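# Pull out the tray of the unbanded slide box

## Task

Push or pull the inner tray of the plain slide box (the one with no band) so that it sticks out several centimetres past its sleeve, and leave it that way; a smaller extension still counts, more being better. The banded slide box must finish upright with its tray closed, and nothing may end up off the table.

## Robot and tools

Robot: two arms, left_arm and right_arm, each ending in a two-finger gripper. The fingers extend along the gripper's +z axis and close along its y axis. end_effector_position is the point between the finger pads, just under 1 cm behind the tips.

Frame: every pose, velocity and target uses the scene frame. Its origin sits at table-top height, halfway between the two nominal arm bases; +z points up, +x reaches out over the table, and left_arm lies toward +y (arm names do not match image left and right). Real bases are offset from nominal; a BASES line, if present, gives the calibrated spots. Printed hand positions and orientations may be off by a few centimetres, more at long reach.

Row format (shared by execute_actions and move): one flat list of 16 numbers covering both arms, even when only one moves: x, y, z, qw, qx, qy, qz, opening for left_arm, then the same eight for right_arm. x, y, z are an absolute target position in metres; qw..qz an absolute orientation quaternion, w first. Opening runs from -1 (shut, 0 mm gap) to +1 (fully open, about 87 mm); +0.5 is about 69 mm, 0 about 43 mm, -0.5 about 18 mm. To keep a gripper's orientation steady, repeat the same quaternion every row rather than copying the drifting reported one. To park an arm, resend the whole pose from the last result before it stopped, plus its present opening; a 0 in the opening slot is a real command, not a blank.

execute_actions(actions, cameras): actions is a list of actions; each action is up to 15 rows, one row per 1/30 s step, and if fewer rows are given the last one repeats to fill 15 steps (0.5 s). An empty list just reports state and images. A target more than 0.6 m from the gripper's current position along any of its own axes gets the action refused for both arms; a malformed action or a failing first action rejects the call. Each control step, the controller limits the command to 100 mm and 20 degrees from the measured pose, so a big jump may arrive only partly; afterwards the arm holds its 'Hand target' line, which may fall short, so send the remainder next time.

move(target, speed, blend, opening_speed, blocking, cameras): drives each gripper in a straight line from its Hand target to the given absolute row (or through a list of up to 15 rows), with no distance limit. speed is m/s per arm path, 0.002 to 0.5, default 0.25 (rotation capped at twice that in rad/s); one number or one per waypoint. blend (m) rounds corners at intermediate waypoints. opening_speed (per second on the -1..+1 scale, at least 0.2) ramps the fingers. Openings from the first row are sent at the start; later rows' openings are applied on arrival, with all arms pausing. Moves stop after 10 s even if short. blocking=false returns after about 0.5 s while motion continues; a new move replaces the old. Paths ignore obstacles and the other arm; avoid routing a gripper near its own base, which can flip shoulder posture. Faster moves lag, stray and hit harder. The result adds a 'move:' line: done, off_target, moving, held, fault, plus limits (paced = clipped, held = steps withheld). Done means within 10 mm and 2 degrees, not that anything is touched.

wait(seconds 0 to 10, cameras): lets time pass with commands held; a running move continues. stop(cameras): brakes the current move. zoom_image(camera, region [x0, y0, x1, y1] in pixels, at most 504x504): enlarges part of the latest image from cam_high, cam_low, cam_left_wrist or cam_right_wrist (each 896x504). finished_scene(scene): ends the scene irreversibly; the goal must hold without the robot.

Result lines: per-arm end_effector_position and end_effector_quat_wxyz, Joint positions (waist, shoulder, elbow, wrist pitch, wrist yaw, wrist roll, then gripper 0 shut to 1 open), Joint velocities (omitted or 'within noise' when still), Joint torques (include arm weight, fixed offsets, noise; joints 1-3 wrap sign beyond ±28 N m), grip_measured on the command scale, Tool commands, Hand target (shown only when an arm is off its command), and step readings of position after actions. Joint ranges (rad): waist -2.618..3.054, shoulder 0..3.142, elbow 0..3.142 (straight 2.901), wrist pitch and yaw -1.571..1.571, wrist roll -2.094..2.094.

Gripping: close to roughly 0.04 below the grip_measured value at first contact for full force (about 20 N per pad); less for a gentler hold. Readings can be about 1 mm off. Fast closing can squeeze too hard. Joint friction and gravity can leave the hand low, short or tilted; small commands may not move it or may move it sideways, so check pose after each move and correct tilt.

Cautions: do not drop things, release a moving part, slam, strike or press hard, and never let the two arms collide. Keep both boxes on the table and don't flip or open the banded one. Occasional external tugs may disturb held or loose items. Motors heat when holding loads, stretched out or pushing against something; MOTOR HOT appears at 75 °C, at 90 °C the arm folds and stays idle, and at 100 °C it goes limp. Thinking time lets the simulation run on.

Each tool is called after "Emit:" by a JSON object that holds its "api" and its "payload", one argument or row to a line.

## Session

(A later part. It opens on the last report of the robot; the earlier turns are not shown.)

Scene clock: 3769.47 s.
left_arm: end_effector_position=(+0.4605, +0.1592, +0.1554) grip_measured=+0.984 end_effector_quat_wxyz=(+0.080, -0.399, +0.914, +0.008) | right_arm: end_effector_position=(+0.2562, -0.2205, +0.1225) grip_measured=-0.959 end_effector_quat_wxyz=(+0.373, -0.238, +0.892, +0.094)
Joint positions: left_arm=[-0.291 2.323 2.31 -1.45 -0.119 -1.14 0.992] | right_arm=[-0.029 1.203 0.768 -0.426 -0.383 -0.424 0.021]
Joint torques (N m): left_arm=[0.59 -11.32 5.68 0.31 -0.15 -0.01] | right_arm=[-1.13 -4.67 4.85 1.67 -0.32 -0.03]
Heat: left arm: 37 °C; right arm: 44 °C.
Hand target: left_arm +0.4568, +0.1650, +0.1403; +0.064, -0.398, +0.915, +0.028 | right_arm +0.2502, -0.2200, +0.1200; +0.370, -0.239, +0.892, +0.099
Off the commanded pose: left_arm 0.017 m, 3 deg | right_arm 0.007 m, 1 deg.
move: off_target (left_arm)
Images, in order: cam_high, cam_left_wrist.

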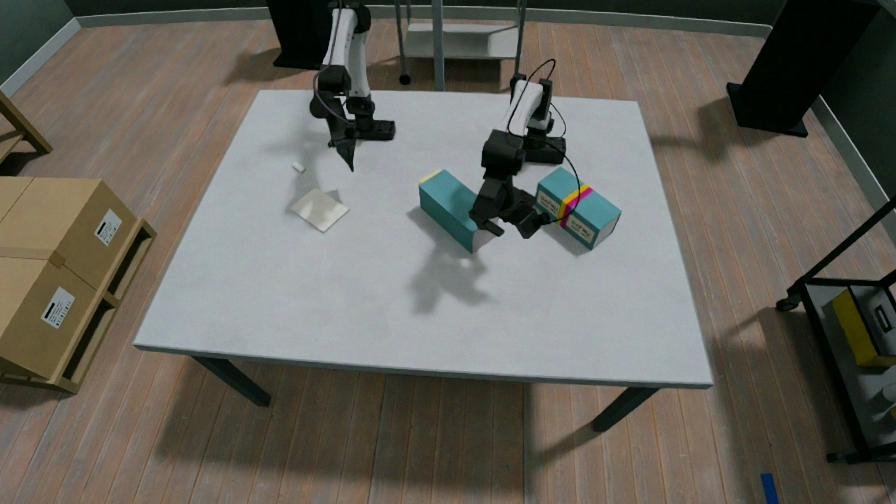

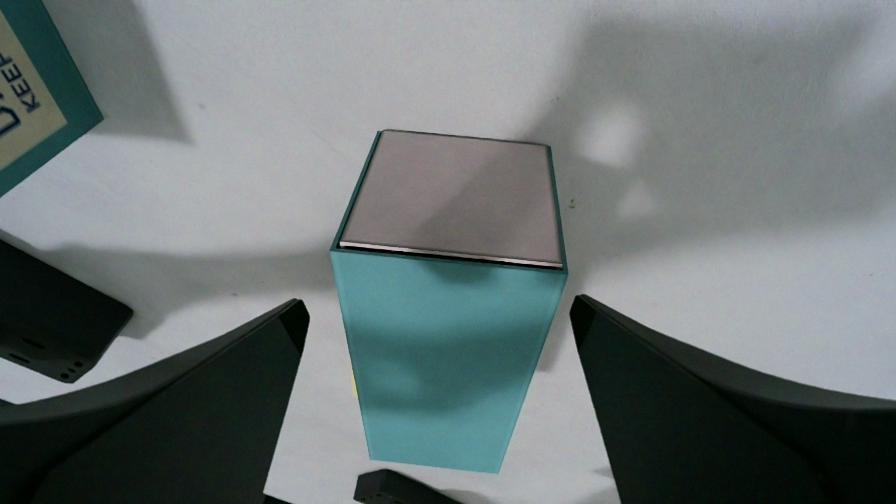

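Emit:
{"api": "move", "payload": {
  "target": [0.479,0.190,0.135,0.0627,-0.4373,0.8966,0.0306,1,0.25,-0.22,0.12,0.3690,-0.2391,0.8909,0.0990,-1],
  "speed": 0.08,
  "cameras": ["cam_left_wrist"]
}}

Scene clock: 3779.67 s.
left_arm: end_effector_position=(+0.4802, +0.1867, +0.1436) grip_measured=+0.984 end_effector_quat_wxyz=(+0.074, -0.433, +0.898, +0.015) | right_arm: end_effector_position=(+0.2562, -0.2205, +0.1225) grip_measured=-0.959 end_effector_quat_wxyz=(+0.373, -0.238, +0.892, +0.094)
Joint positions: left_arm=[-0.222 2.399 2.396 -1.475 -0.119 -1.146 0.992] | right_arm=[-0.029 1.203 0.768 -0.426 -0.383 -0.424 0.021]
Joint torques (N m): left_arm=[0.23 -11.02 9.06 0.07 -0.09 -0.11] | right_arm=[-1.13 -4.66 4.83 1.67 -0.31 -0.03]
Hand target: left_arm +0.4789, +0.1901, +0.1351; +0.064, -0.437, +0.897, +0.030 | right_arm +0.2502, -0.2200, +0.1200; +0.370, -0.239, +0.892, +0.099
Off the commanded pose: left_arm 0.009 m, 2 deg | right_arm 0.007 m, 1 deg.
move: done
Images, in order: cam_left_wrist.

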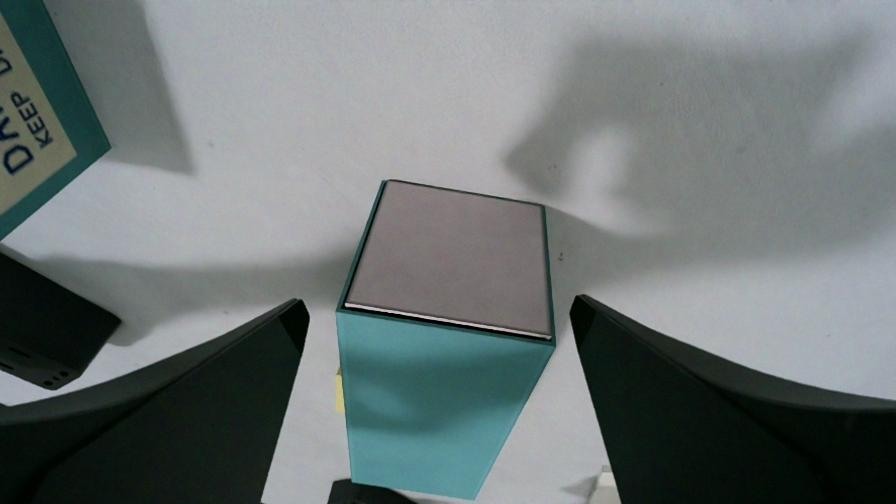

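Emit:
{"api": "move", "payload": {
  "target": [0.482,0.187,0.133,0.0488,-0.3579,0.9323,0.0187,1,0.25,-0.22,0.12,0.3690,-0.2391,0.8909,0.0990,-1],
  "speed": 0.08,
  "cameras": ["cam_left_wrist"]
}}

Scene clock: 3808.40 s.
left_arm: end_effector_position=(+0.4952, +0.1817, +0.1429) grip_measured=+0.984 end_effector_quat_wxyz=(+0.085, -0.359, +0.929, -0.003) | right_arm: end_effector_position=(+0.2562, -0.2205, +0.1225) grip_measured=-0.959 end_effector_quat_wxyz=(+0.373, -0.238, +0.892, +0.094)
Joint positions: left_arm=[-0.222 2.476 2.533 -1.485 -0.095 -0.985 0.992] | right_arm=[-0.029 1.203 0.768 -0.426 -0.383 -0.424 0.021]
Joint torques (N m): left_arm=[0.64 -11.67 9.18 -0.24 0.05 0.02] | right_arm=[-1.11 -4.67 4.85 1.67 -0.32 -0.03]
Hand target: left_arm +0.4822, +0.1869, +0.1337; +0.051, -0.358, +0.932, +0.017 | right_arm +0.2502, -0.2200, +0.1200; +0.370, -0.239, +0.892, +0.099
Off the commanded pose: left_arm 0.017 m, 5 deg | right_arm 0.007 m, 1 deg.
move: off_target (left_arm)
Images, in order: cam_left_wrist.

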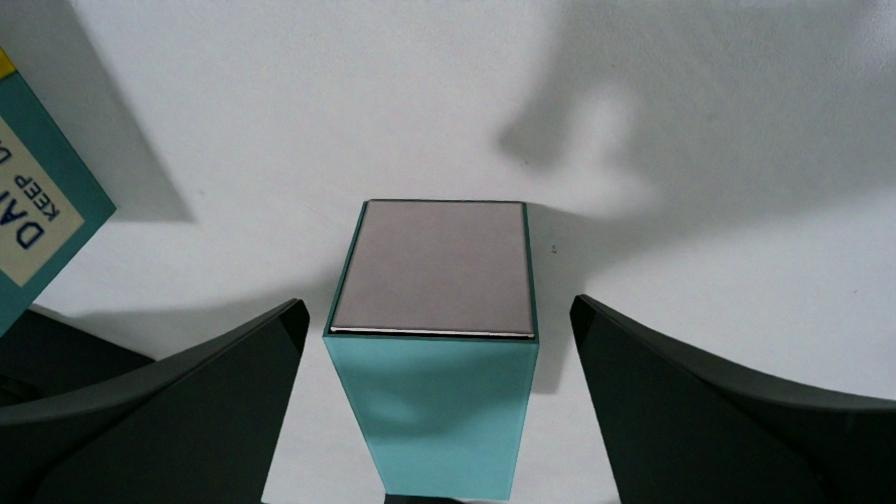

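Emit:
{"api": "move", "payload": {
  "target": [0.4815,0.190,0.118,0.0460,-0.3456,0.9370,0.0172,1,0.25,-0.22,0.12,0.3690,-0.2391,0.8909,0.0990,-1],
  "speed": 0.06,
  "cameras": ["cam_left_wrist"]
}}

Scene clock: 3821.87 s.
left_arm: end_effector_position=(+0.4865, +0.1851, +0.1260) grip_measured=+0.984 end_effector_quat_wxyz=(+0.063, -0.345, +0.937, +0.010) | right_arm: end_effector_position=(+0.2562, -0.2204, +0.1225) grip_measured=-0.959 end_effector_quat_wxyz=(+0.373, -0.238, +0.892, +0.094)
Joint positions: left_arm=[-0.219 2.477 2.465 -1.467 -0.088 -0.951 0.992] | right_arm=[-0.029 1.203 0.768 -0.426 -0.383 -0.424 0.021]
Joint torques (N m): left_arm=[0.99 -14.28 5.11 0.26 0.05 0.01] | right_arm=[-1.14 -4.67 4.85 1.67 -0.32 -0.03]
Hand target: left_arm +0.4815, +0.1899, +0.1182; +0.046, -0.346, +0.937, +0.017 | right_arm +0.2502, -0.2199, +0.1200; +0.370, -0.239, +0.892, +0.099
Off the commanded pose: left_arm 0.011 m, 2 deg | right_arm 0.007 m, 1 deg.
move: off_target (left_arm)
Images, in order: cam_left_wrist.

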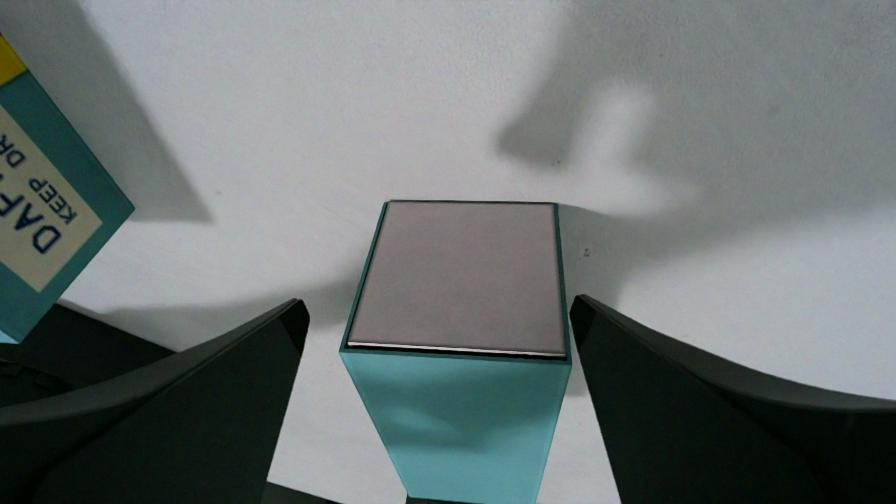

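Emit:
{"api": "move", "payload": {
  "target": [0.4855,0.185,0.102,0.0495,-0.3251,0.9442,0.0170,1,0.25,-0.22,0.12,0.3690,-0.2391,0.8909,0.0990,-1],
  "speed": 0.06,
  "cameras": ["cam_left_wrist"]
}}

Scene clock: 3839.90 s.
left_arm: end_effector_position=(+0.4925, +0.1842, +0.1165) grip_measured=+0.984 end_effector_quat_wxyz=(+0.071, -0.329, +0.942, +0.006) | right_arm: end_effector_position=(+0.2562, -0.2204, +0.1225) grip_measured=-0.959 end_effector_quat_wxyz=(+0.373, -0.238, +0.892, +0.094)
Joint positions: left_arm=[-0.219 2.477 2.427 -1.409 -0.088 -0.918 0.992] | right_arm=[-0.029 1.203 0.768 -0.426 -0.383 -0.424 0.021]
Joint torques (N m): left_arm=[-0.23 -12.82 5.29 0.33 -0.02 0.05] | right_arm=[-1.13 -4.66 4.83 1.67 -0.31 -0.03]
Hand target: left_arm +0.4854, +0.1850, +0.1023; +0.049, -0.325, +0.944, +0.017 | right_arm +0.2502, -0.2199, +0.1200; +0.370, -0.239, +0.892, +0.099
Off the commanded pose: left_arm 0.016 m, 3 deg | right_arm 0.007 m, 1 deg.
move: off_target (left_arm)
Images, in order: cam_left_wrist.

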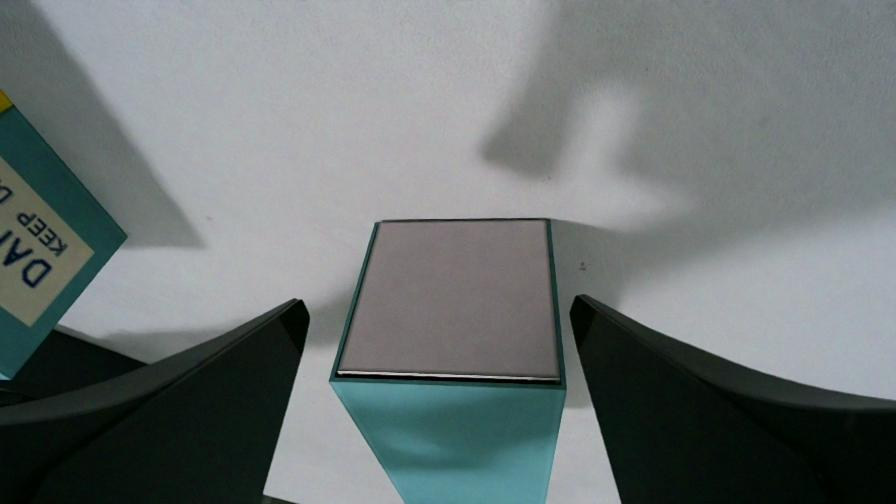

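Emit:
{"api": "move", "payload": {
  "target": [0.481,0.179,0.08,0.0495,-0.3251,0.9442,0.0170,1,0.25,-0.22,0.12,0.3690,-0.2391,0.8909,0.0990,-1],
  "speed": 0.06,
  "cameras": ["cam_left_wrist"]
}}

Scene clock: 3847.77 s.
left_arm: end_effector_position=(+0.4874, +0.1818, +0.0795) grip_measured=+0.984 end_effector_quat_wxyz=(+0.057, -0.325, +0.944, +0.015) | right_arm: end_effector_position=(+0.2562, -0.2204, +0.1225) grip_measured=-0.959 end_effector_quat_wxyz=(+0.373, -0.238, +0.892, +0.094)
Joint positions: left_arm=[-0.226 2.477 2.279 -1.294 -0.088 -0.919 0.992] | right_arm=[-0.029 1.203 0.768 -0.426 -0.383 -0.424 0.021]
Joint torques (N m): left_arm=[-0.61 -16.09 5.27 0.27 0.02 -0.11] | right_arm=[-1.14 -4.67 4.83 1.67 -0.31 -0.02]
Hand target: left_arm +0.4811, +0.1791, +0.0799; +0.049, -0.325, +0.944, +0.017 | right_arm +0.2502, -0.2199, +0.1200; +0.370, -0.239, +0.892, +0.099
Off the commanded pose: left_arm 0.007 m, 1 deg | right_arm 0.007 m, 1 deg.
move: done
Images, in order: cam_left_wrist.

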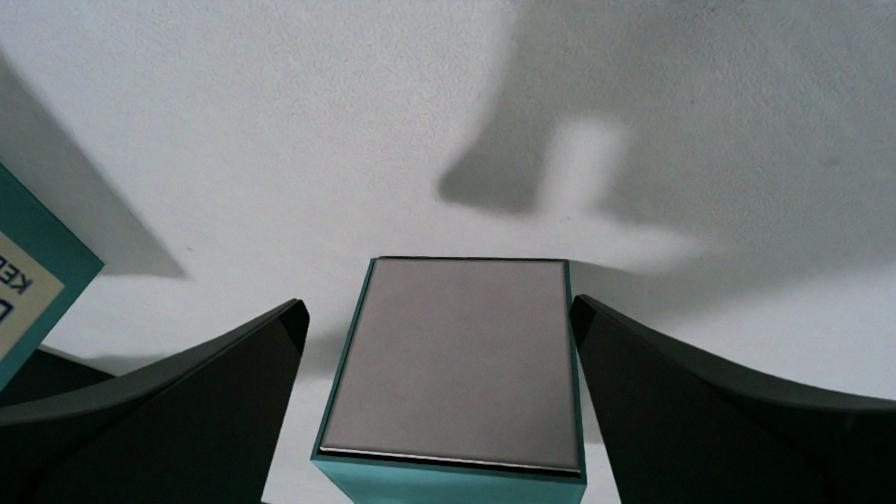

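Emit:
{"api": "move", "payload": {
  "target": [0.485,0.174,0.055,0.0495,-0.3251,0.9442,0.0170,1,0.25,-0.22,0.12,0.3690,-0.2391,0.8909,0.0990,-1],
  "speed": 0.06,
  "cameras": ["cam_left_wrist"]
}}

Scene clock: 3897.37 s.
left_arm: end_effector_position=(+0.4941, +0.1759, +0.0690) grip_measured=+0.984 end_effector_quat_wxyz=(+0.069, -0.325, +0.943, +0.006) | right_arm: end_effector_position=(+0.2562, -0.2204, +0.1225) grip_measured=-0.959 end_effector_quat_wxyz=(+0.373, -0.238, +0.892, +0.094)
Joint positions: left_arm=[-0.234 2.477 2.237 -1.222 -0.088 -0.926 0.992] | right_arm=[-0.029 1.203 0.768 -0.426 -0.383 -0.424 0.021]
Joint torques (N m): left_arm=[-0.53 -13.03 5.16 0.32 0.02 -0.14] | right_arm=[-1.14 -4.67 4.86 1.68 -0.31 -0.03]
Heat: left arm: 44 °C; right arm: 43 °C.
Hand target: left_arm +0.4849, +0.1742, +0.0553; +0.050, -0.325, +0.944, +0.017 | right_arm +0.2502, -0.2199, +0.1200; +0.370, -0.239, +0.892, +0.099
Off the commanded pose: left_arm 0.017 m, 3 deg | right_arm 0.007 m, 1 deg.
move: off_target (left_arm)
Images, in order: cam_left_wrist.

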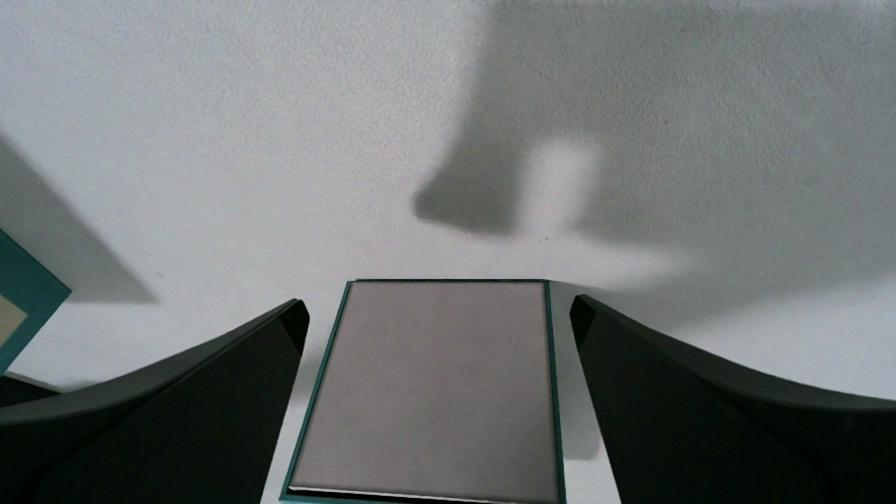

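Emit:
{"api": "move", "payload": {
  "target": [
    [0.485,0.174,0.03,0.0495,-0.3251,0.9442,0.0170,1,0.25,-0.22,0.12,0.3690,-0.2391,0.8909,0.0990,-1],
    [0.470,0.161,0.03,0.0495,-0.3251,0.9442,0.0170,1,0.25,-0.22,0.12,0.3690,-0.2391,0.8909,0.0990,-1]
  ],
  "speed": 0.06,
  "cameras": ["cam_high","cam_left_wrist"]
}}

Scene clock: 3912.43 s.
left_arm: end_effector_position=(+0.4747, +0.1610, +0.0251) grip_measured=+0.984 end_effector_quat_wxyz=(+0.052, -0.322, +0.945, +0.016) | right_arm: end_effector_position=(+0.2562, -0.2204, +0.1225) grip_measured=-0.959 end_effector_quat_wxyz=(+0.373, -0.238, +0.892, +0.094)
Joint positions: left_arm=[-0.274 2.477 2.062 -1.09 -0.088 -0.96 0.992] | right_arm=[-0.029 1.203 0.768 -0.426 -0.383 -0.424 0.021]
Joint torques (N m): left_arm=[-0.23 -16.92 5.04 0.26 -0.02 -0.11] | right_arm=[-1.14 -4.68 4.83 1.67 -0.31 -0.03]
Hand target: left_arm +0.4700, +0.1610, +0.0298; +0.049, -0.325, +0.944, +0.017 | right_arm +0.2502, -0.2199, +0.1200; +0.370, -0.239, +0.892, +0.099
Off the commanded pose: left_arm 0.007 m, 0 deg | right_arm 0.007 m, 1 deg.
move: done
Images, in order: cam_high, cam_left_wrist.

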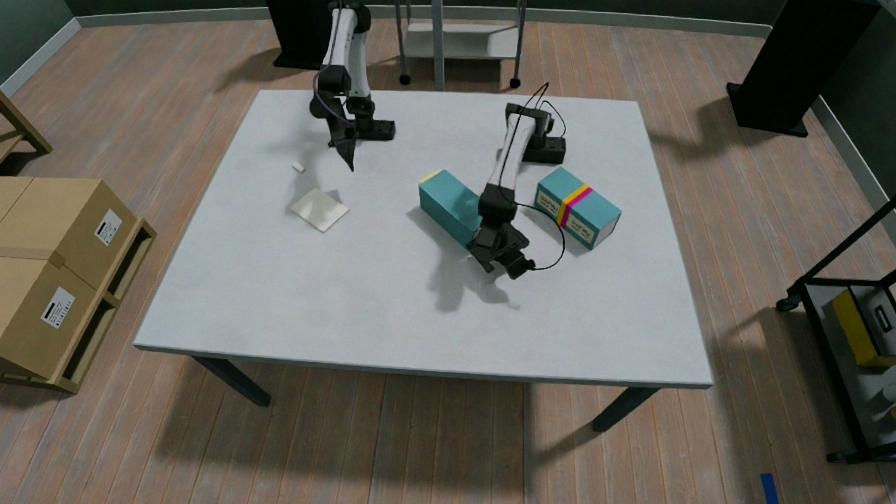

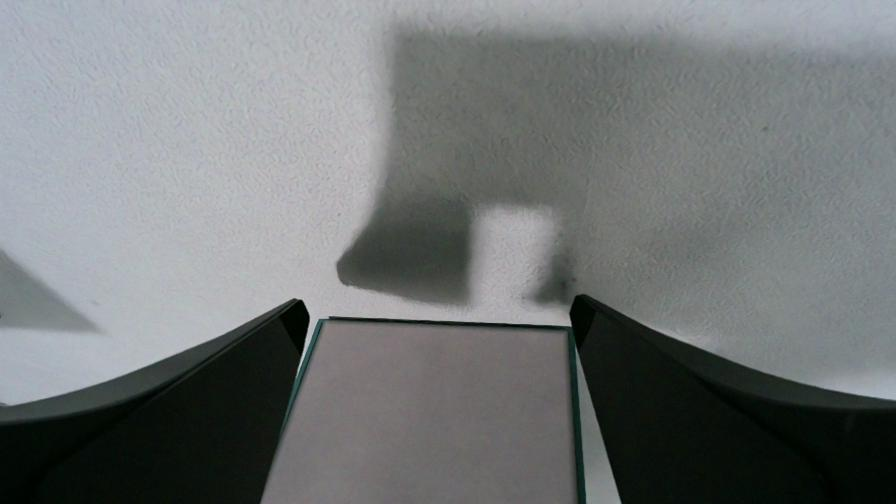

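Emit:
{"api": "move", "payload": {
  "target": [
    [0.482,0.171,0.03,0.0495,-0.3251,0.9442,0.0170,1,0.25,-0.22,0.12,0.3690,-0.2391,0.8909,0.0990,-1],
    [0.484,0.169,0.03,0.0629,-0.3267,0.9427,-0.0198,1,0.25,-0.22,0.12,0.3690,-0.2391,0.8909,0.0990,-1]
  ],
  "speed": 0.06,
  "cameras": ["cam_left_wrist"]
}}

Scene clock: 3961.37 s.
left_arm: end_effector_position=(+0.4845, +0.1661, +0.0203) grip_measured=+0.984 end_effector_quat_wxyz=(+0.056, -0.325, +0.944, -0.016) | right_arm: end_effector_position=(+0.2562, -0.2204, +0.1225) grip_measured=-0.959 end_effector_quat_wxyz=(+0.373, -0.238, +0.892, +0.094)
Joint positions: left_arm=[-0.24 2.466 2.019 -1.013 -0.038 -0.934 0.992] | right_arm=[-0.029 1.203 0.768 -0.426 -0.383 -0.424 0.021]
Joint torques (N m): left_arm=[0.59 -18.25 4.7 0.48 -0.01 -0.04] | right_arm=[-1.16 -4.67 4.85 1.67 -0.32 -0.03]
Hand target: left_arm +0.4840, +0.1689, +0.0299; +0.063, -0.327, +0.943, -0.019 | right_arm +0.2502, -0.2199, +0.1200; +0.370, -0.239, +0.892, +0.099
Off the commanded pose: left_arm 0.010 m, 1 deg | right_arm 0.007 m, 1 deg.
move: done
Images, in order: cam_left_wrist.

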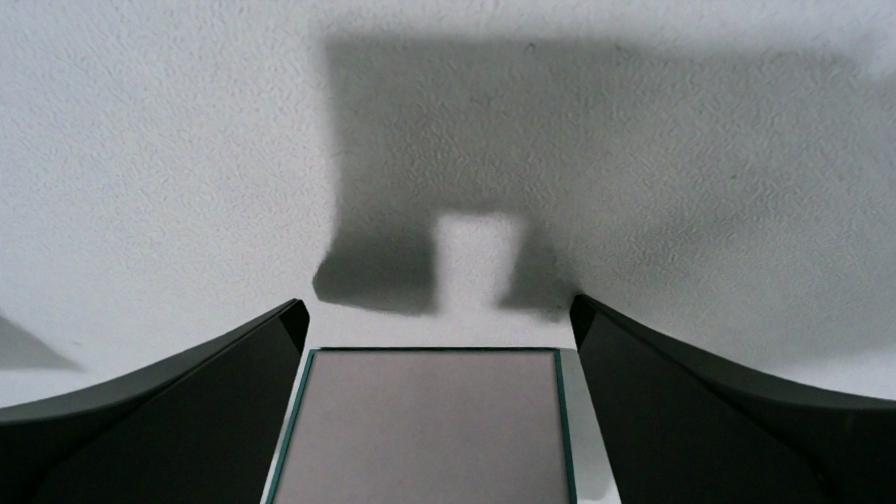

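Emit:
{"api": "move", "payload": {
  "target": [0.461,0.1515,0.035,0.0629,-0.3267,0.9427,-0.0198,1,0.25,-0.22,0.12,0.3690,-0.2391,0.8909,0.0990,-1],
  "speed": 0.03,
  "cameras": ["cam_left_wrist","cam_high"]
}}

Scene clock: 3974.90 s.
left_arm: end_effector_position=(+0.4646, +0.1528, +0.0203) grip_measured=+0.984 end_effector_quat_wxyz=(+0.055, -0.326, +0.944, -0.018) | right_arm: end_effector_position=(+0.2562, -0.2204, +0.1225) grip_measured=-0.959 end_effector_quat_wxyz=(+0.373, -0.238, +0.892, +0.094)
Joint positions: left_arm=[-0.277 2.397 1.893 -0.957 -0.037 -0.972 0.992] | right_arm=[-0.029 1.203 0.768 -0.426 -0.383 -0.424 0.021]
Joint torques (N m): left_arm=[-0.58 -18.69 4.82 0.31 -0.08 -0.11] | right_arm=[-1.14 -4.68 4.85 1.67 -0.31 -0.03]
Heat: left arm: 51 °C; right arm: 43 °C.
Hand target: left_arm +0.4611, +0.1514, +0.0346; +0.063, -0.327, +0.943, -0.020 | right_arm +0.2502, -0.2199, +0.1200; +0.370, -0.239, +0.892, +0.099
Off the commanded pose: left_arm 0.015 m, 1 deg | right_arm 0.007 m, 1 deg.
move: off_target (left_arm)
Images, in order: cam_high, cam_left_wrist.

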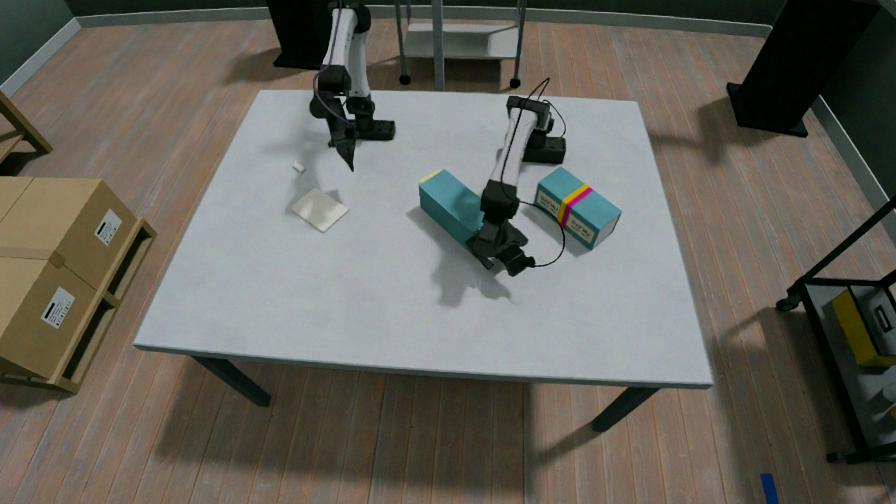

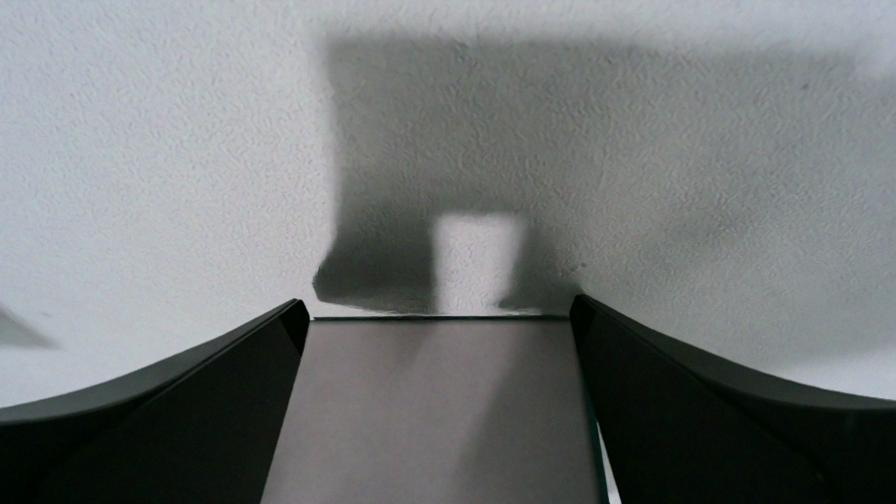

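Emit:
{"api": "move", "payload": {
  "target": [
    [0.468,0.158,0.035,0.0629,-0.3267,0.9427,-0.0198,1,0.25,-0.22,0.12,0.3690,-0.2391,0.8909,0.0990,-1],
    [0.468,0.158,0.035,0.0629,-0.3267,0.9427,-0.0198,0.86,0.25,-0.22,0.12,0.3690,-0.2391,0.8909,0.0990,-1]
  ],
  "speed": 0.03,
  "cameras": ["cam_left_wrist","cam_high"]
}}

Scene clock: 3994.20 s.
left_arm: end_effector_position=(+0.4650, +0.1544, +0.0202) grip_measured=+0.860 end_effector_quat_wxyz=(+0.055, -0.327, +0.943, -0.018) | right_arm: end_effector_position=(+0.2562, -0.2204, +0.1225) grip_measured=-0.959 end_effector_quat_wxyz=(+0.373, -0.238, +0.892, +0.094)
Joint positions: left_arm=[-0.274 2.397 1.892 -0.957 -0.037 -0.97 0.93] | right_arm=[-0.029 1.203 0.768 -0.426 -0.383 -0.424 0.021]
Joint torques (N m): left_arm=[0.75 -16.84 7.77 0.18 -0.08 0.05] | right_arm=[-1.16 -4.67 4.85 1.68 -0.31 -0.03]
Hand target: left_arm +0.4679, +0.1580, +0.0347; +0.063, -0.327, +0.943, -0.020 | right_arm +0.2502, -0.2199, +0.1200; +0.370, -0.239, +0.892, +0.099
Off the commanded pose: left_arm 0.016 m, 1 deg | right_arm 0.007 m, 1 deg.
move: off_target (left_arm); target 2's new opening was sent with left_arm's hand 0.016 m and 1 deg from that target
Images, in order: cam_high, cam_left_wrist.

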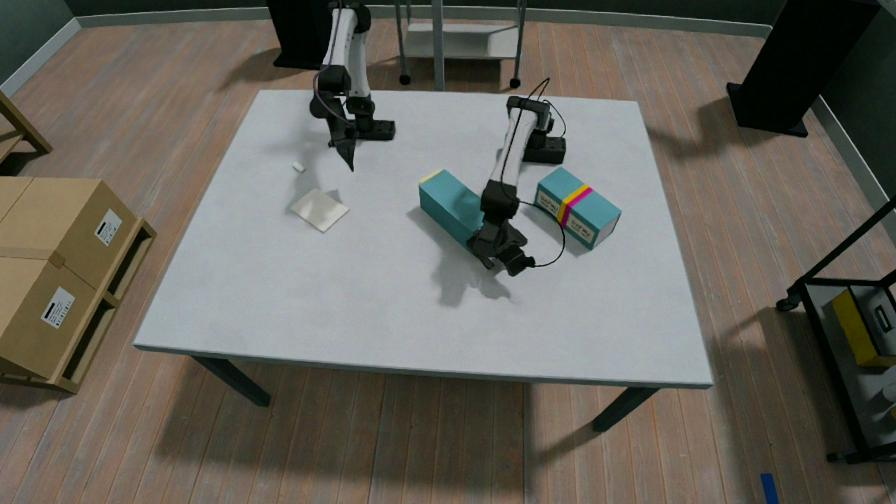

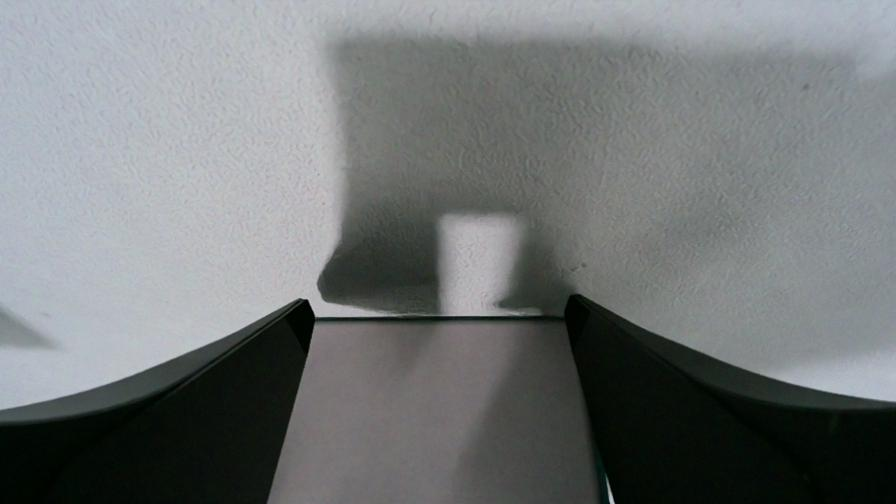

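Emit:
{"api": "move", "payload": {
  "target": [
    [0.456,0.148,0.04,0.0629,-0.3267,0.9427,-0.0198,0.86,0.25,-0.22,0.12,0.3690,-0.2391,0.8909,0.0990,-1],
    [0.456,0.148,0.04,0.0629,-0.3267,0.9427,-0.0198,0.7,0.25,-0.22,0.12,0.3690,-0.2391,0.8909,0.0990,-1]
  ],
  "speed": 0.03,
  "cameras": ["cam_left_wrist","cam_high"]
}}

Scene clock: 4007.50 s.
left_arm: end_effector_position=(+0.4619, +0.1516, +0.0210) grip_measured=+0.700 end_effector_quat_wxyz=(+0.056, -0.331, +0.942, -0.016) | right_arm: end_effector_position=(+0.2562, -0.2204, +0.1225) grip_measured=-0.959 end_effector_quat_wxyz=(+0.373, -0.238, +0.892, +0.094)
Joint positions: left_arm=[-0.283 2.385 1.874 -0.951 -0.042 -0.987 0.85] | right_arm=[-0.029 1.203 0.768 -0.426 -0.383 -0.424 0.021]
Joint torques (N m): left_arm=[-1.25 -19.47 4.83 0.19 -0.04 -0.09] | right_arm=[-1.14 -4.68 4.85 1.68 -0.31 -0.03]
Hand target: left_arm +0.4561, +0.1480, +0.0392; +0.063, -0.327, +0.943, -0.020 | right_arm +0.2502, -0.2199, +0.1200; +0.370, -0.239, +0.892, +0.099
Off the commanded pose: left_arm 0.020 m, 1 deg | right_arm 0.007 m, 1 deg.
move: off_target (left_arm); target 2's new opening was sent with left_arm's hand 0.020 m and 1 deg from that target
Images, in order: cam_high, cam_left_wrist.

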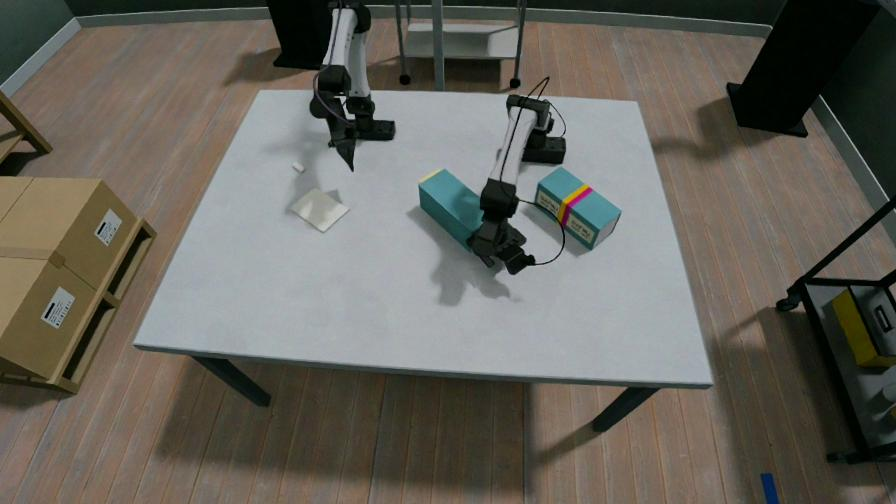

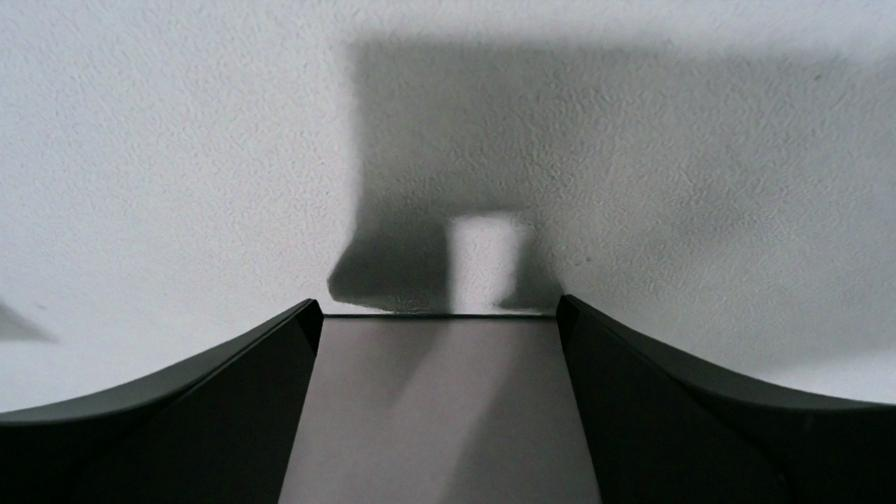

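Emit:
{"api": "move", "payload": {
  "target": [
    [0.456,0.148,0.04,0.0629,-0.3267,0.9427,-0.0198,0.88,0.2,-0.12,0.12,0.5932,-0.2594,0.7325,0.2101,-1],
    [0.456,0.148,0.04,0.0629,-0.3267,0.9427,-0.0198,0.88,0.205,-0.035,0.075,0.5932,-0.2594,0.7325,0.2101,-1]
  ],
  "speed": 0.15,
  "cameras": ["cam_left_wrist","cam_right_wrist","cam_high"]
}}

Scene clock: 4032.00 s.
left_arm: end_effector_position=(+0.4619, +0.1516, +0.0210) grip_measured=+0.880 end_effector_quat_wxyz=(+0.056, -0.331, +0.942, -0.017) | right_arm: end_effector_position=(+0.2024, -0.0369, +0.0707) grip_measured=-0.959 end_effector_quat_wxyz=(+0.586, -0.266, +0.737, +0.209)
Joint positions: left_arm=[-0.283 2.385 1.874 -0.951 -0.042 -0.988 0.94] | right_arm=[0.766 1.474 0.092 1.154 0.058 0.011 0.021]
Joint torques (N m): left_arm=[-0.96 -19.43 4.89 0.21 -0.06 -0.05] | right_arm=[-0.18 -2.7 4.01 2.56 0.07 0.1]
Hand target: left_arm +0.4562, +0.1480, +0.0392; +0.063, -0.327, +0.943, -0.020 | right_arm +0.2049, -0.0350, +0.0750; +0.593, -0.259, +0.733, +0.210
Off the commanded pose: left_arm 0.020 m, 1 deg | right_arm 0.005 m, 1 deg.
move: off_target (left_arm)
Images, in order: cam_high, cam_left_wrist, cam_right_wrist.

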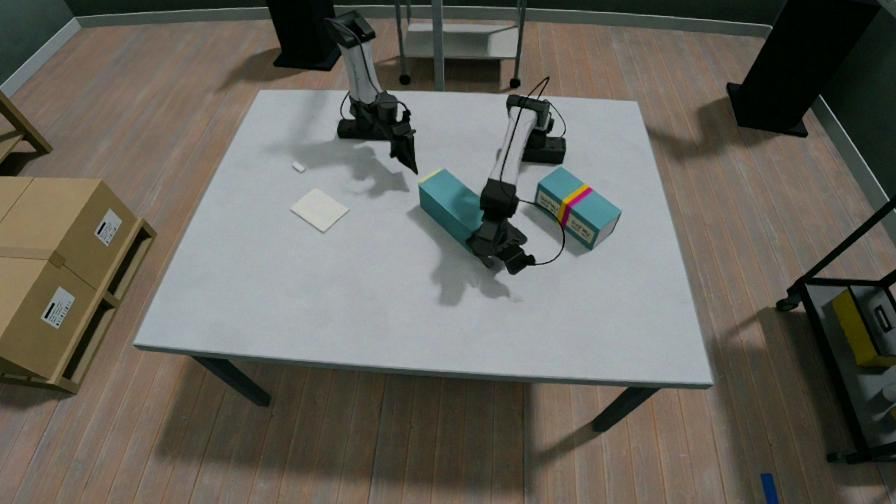

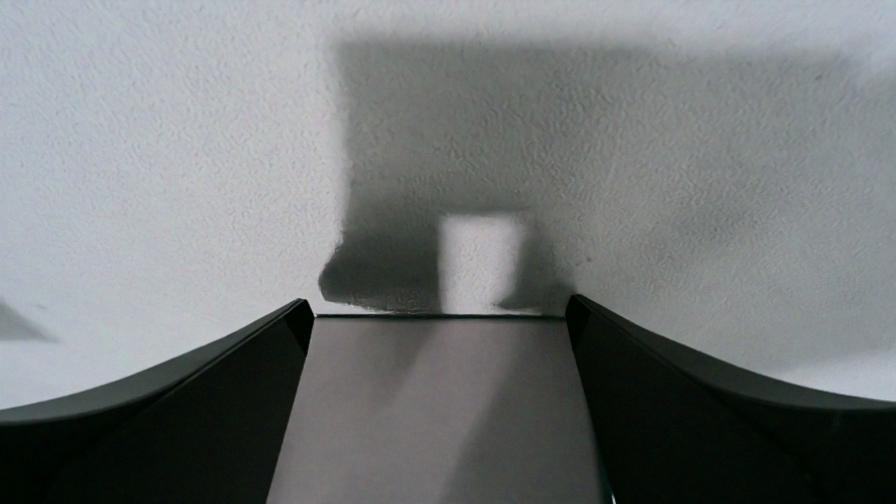

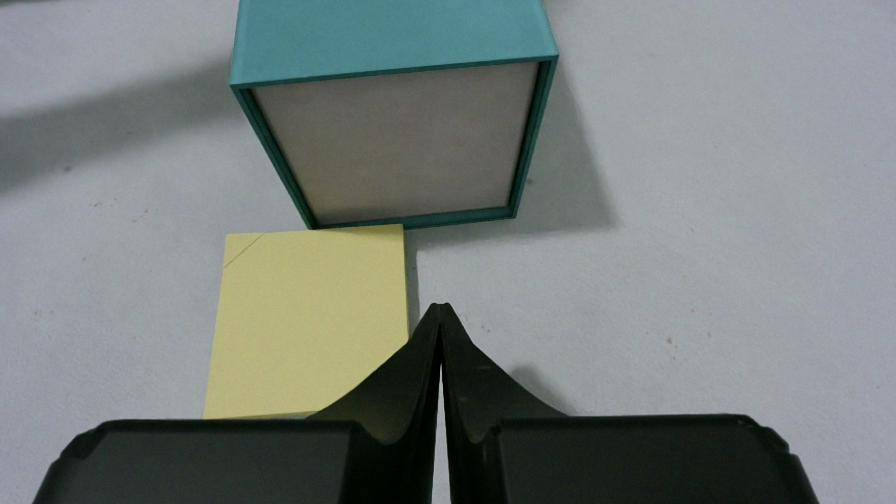

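Emit:
{"api": "move", "payload": {
  "target": [
    [0.456,0.148,0.04,0.0629,-0.3267,0.9427,-0.0198,0.88,0.255,0.018,0.07,0.5932,-0.2594,0.7325,0.2101,-1],
    [0.453,0.146,0.04,0.0629,-0.3267,0.9427,-0.0198,0.88,0.29,0.046,0.07,0.5932,-0.2594,0.7325,0.2101,-1]
  ],
  "speed": [0.1,0.04],
  "cameras": ["cam_left_wrist","cam_right_wrist","cam_high"]
}}

Scene clock: 4042.80 s.
left_arm: end_effector_position=(+0.4861, +0.1646, +0.0243) grip_measured=+0.880 end_effector_quat_wxyz=(+0.104, -0.349, +0.931, -0.015) | right_arm: end_effector_position=(+0.2689, +0.0301, +0.0473) grip_measured=-0.959 end_effector_quat_wxyz=(+0.563, -0.274, +0.754, +0.198)
Joint positions: left_arm=[-0.263 2.377 1.874 -0.884 -0.102 -1.003 0.94] | right_arm=[0.781 1.856 0.479 1.085 0.074 0.013 0.021]
Joint torques (N m): left_arm=[-3.69 -18.88 4.48 -0.23 0.45 0.04] | right_arm=[-1.24 -5.19 8.85 2.7 0 0.08]
Hand target: left_arm +0.4550, +0.1471, +0.0387; +0.063, -0.328, +0.943, -0.019 | right_arm +0.2879, +0.0440, +0.0713; +0.593, -0.259, +0.733, +0.210
Off the commanded pose: left_arm 0.041 m, 6 deg | right_arm 0.035 m, 5 deg.
move: off_target (left_arm, right_arm)
Images, in order: cam_high, cam_left_wrist, cam_right_wrist.

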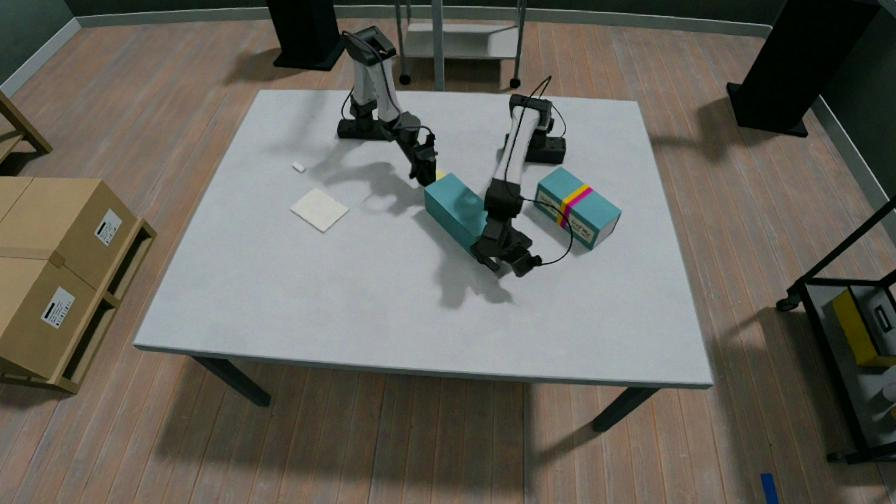

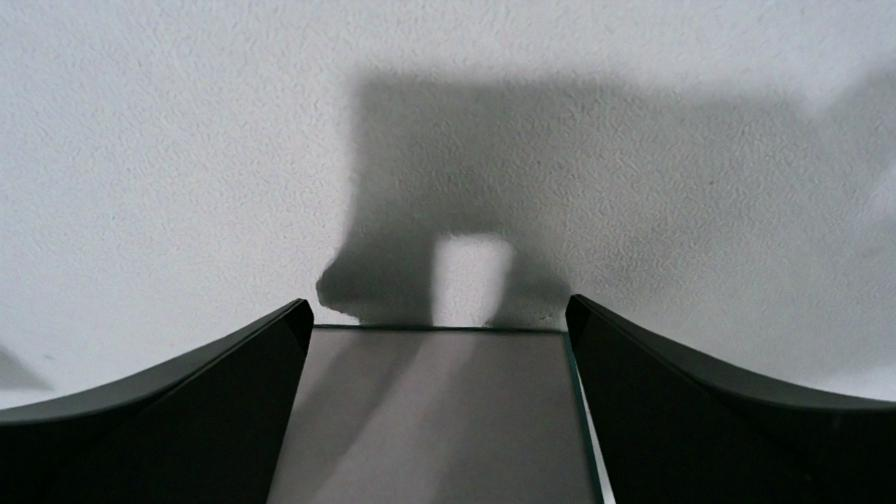

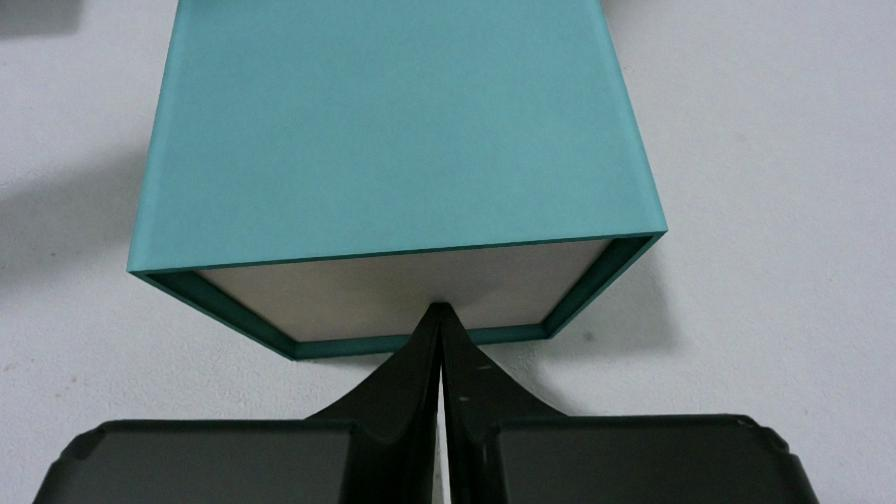

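Emit:
{"api": "move", "payload": {
  "target": [0.425,0.12,0.045,0.0629,-0.3267,0.9427,-0.0198,0.88,0.305,0.058,0.075,0.5932,-0.2594,0.7325,0.2101,-1],
  "speed": 0.04,
  "cameras": ["cam_left_wrist","cam_right_wrist","cam_high"]
}}

Scene clock: 4051.27 s.
left_arm: end_effector_position=(+0.4834, +0.1660, +0.0440) grip_measured=+0.880 end_effector_quat_wxyz=(+0.140, -0.362, +0.922, -0.014) | right_arm: end_effector_position=(+0.2715, +0.0288, +0.0321) grip_measured=-0.959 end_effector_quat_wxyz=(+0.532, -0.281, +0.777, +0.183)
Joint positions: left_arm=[-0.28 2.283 1.787 -0.837 -0.155 -1.041 0.94] | right_arm=[0.774 1.866 0.527 0.962 0.074 0.013 0.02]
Joint torques (N m): left_arm=[-8.61 -16.57 3.38 -0.39 0.78 -0.25] | right_arm=[-1.14 -5.82 10.43 3.4 -0.05 0.07]
Hand target: left_arm +0.4290, +0.1258, +0.0447; +0.065, -0.329, +0.942, -0.016 | right_arm +0.2995, +0.0527, +0.0781; +0.593, -0.260, +0.733, +0.210
Off the commanded pose: left_arm 0.074 m, 10 deg | right_arm 0.062 m, 10 deg.
move: off_target (left_arm, right_arm)
Images, in order: cam_high, cam_left_wrist, cam_right_wrist.

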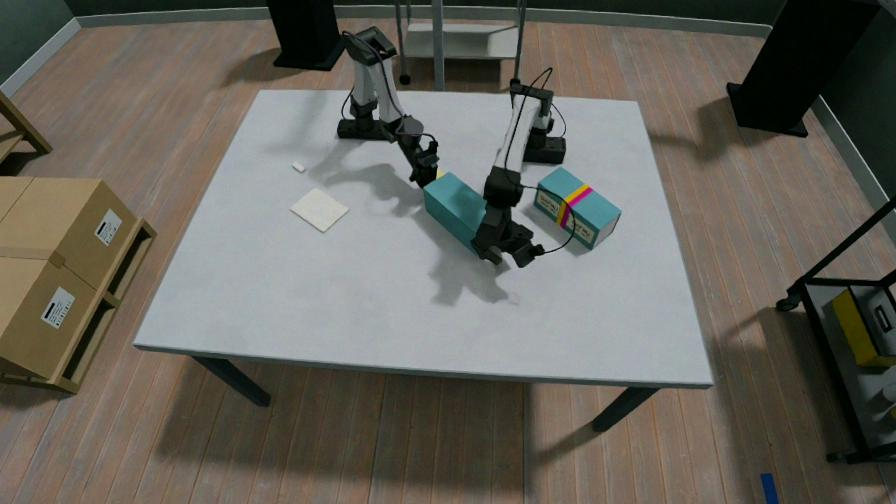

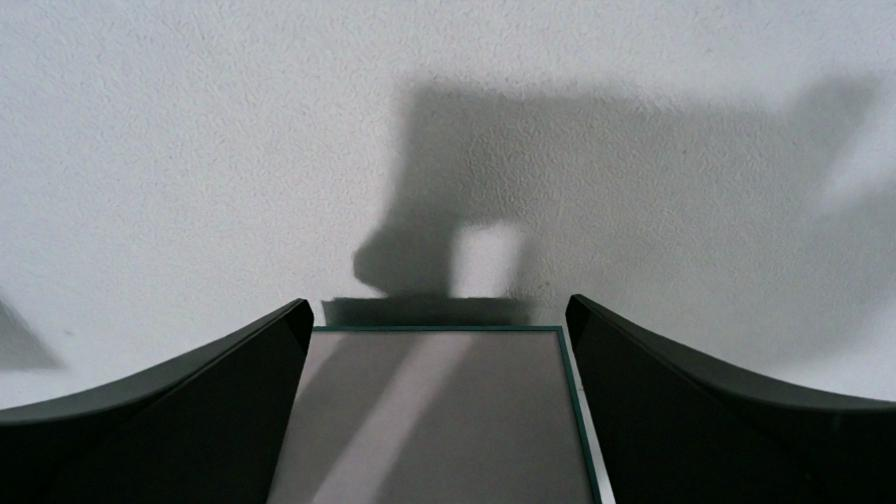

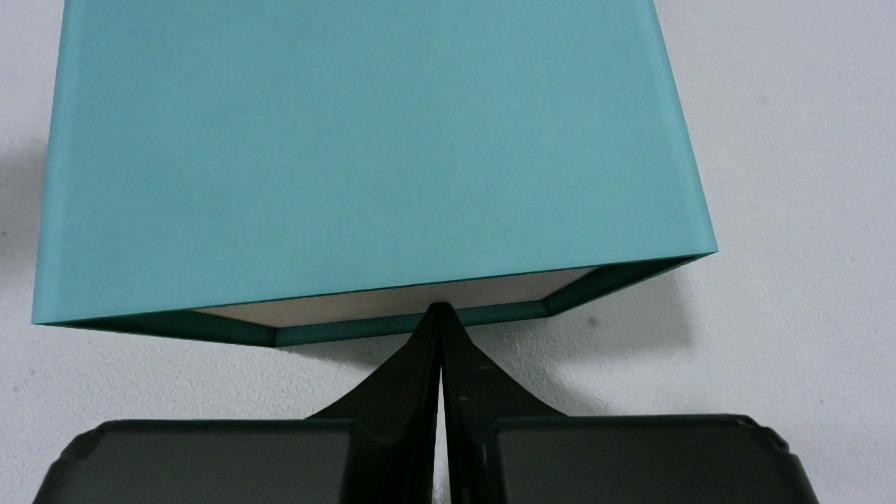

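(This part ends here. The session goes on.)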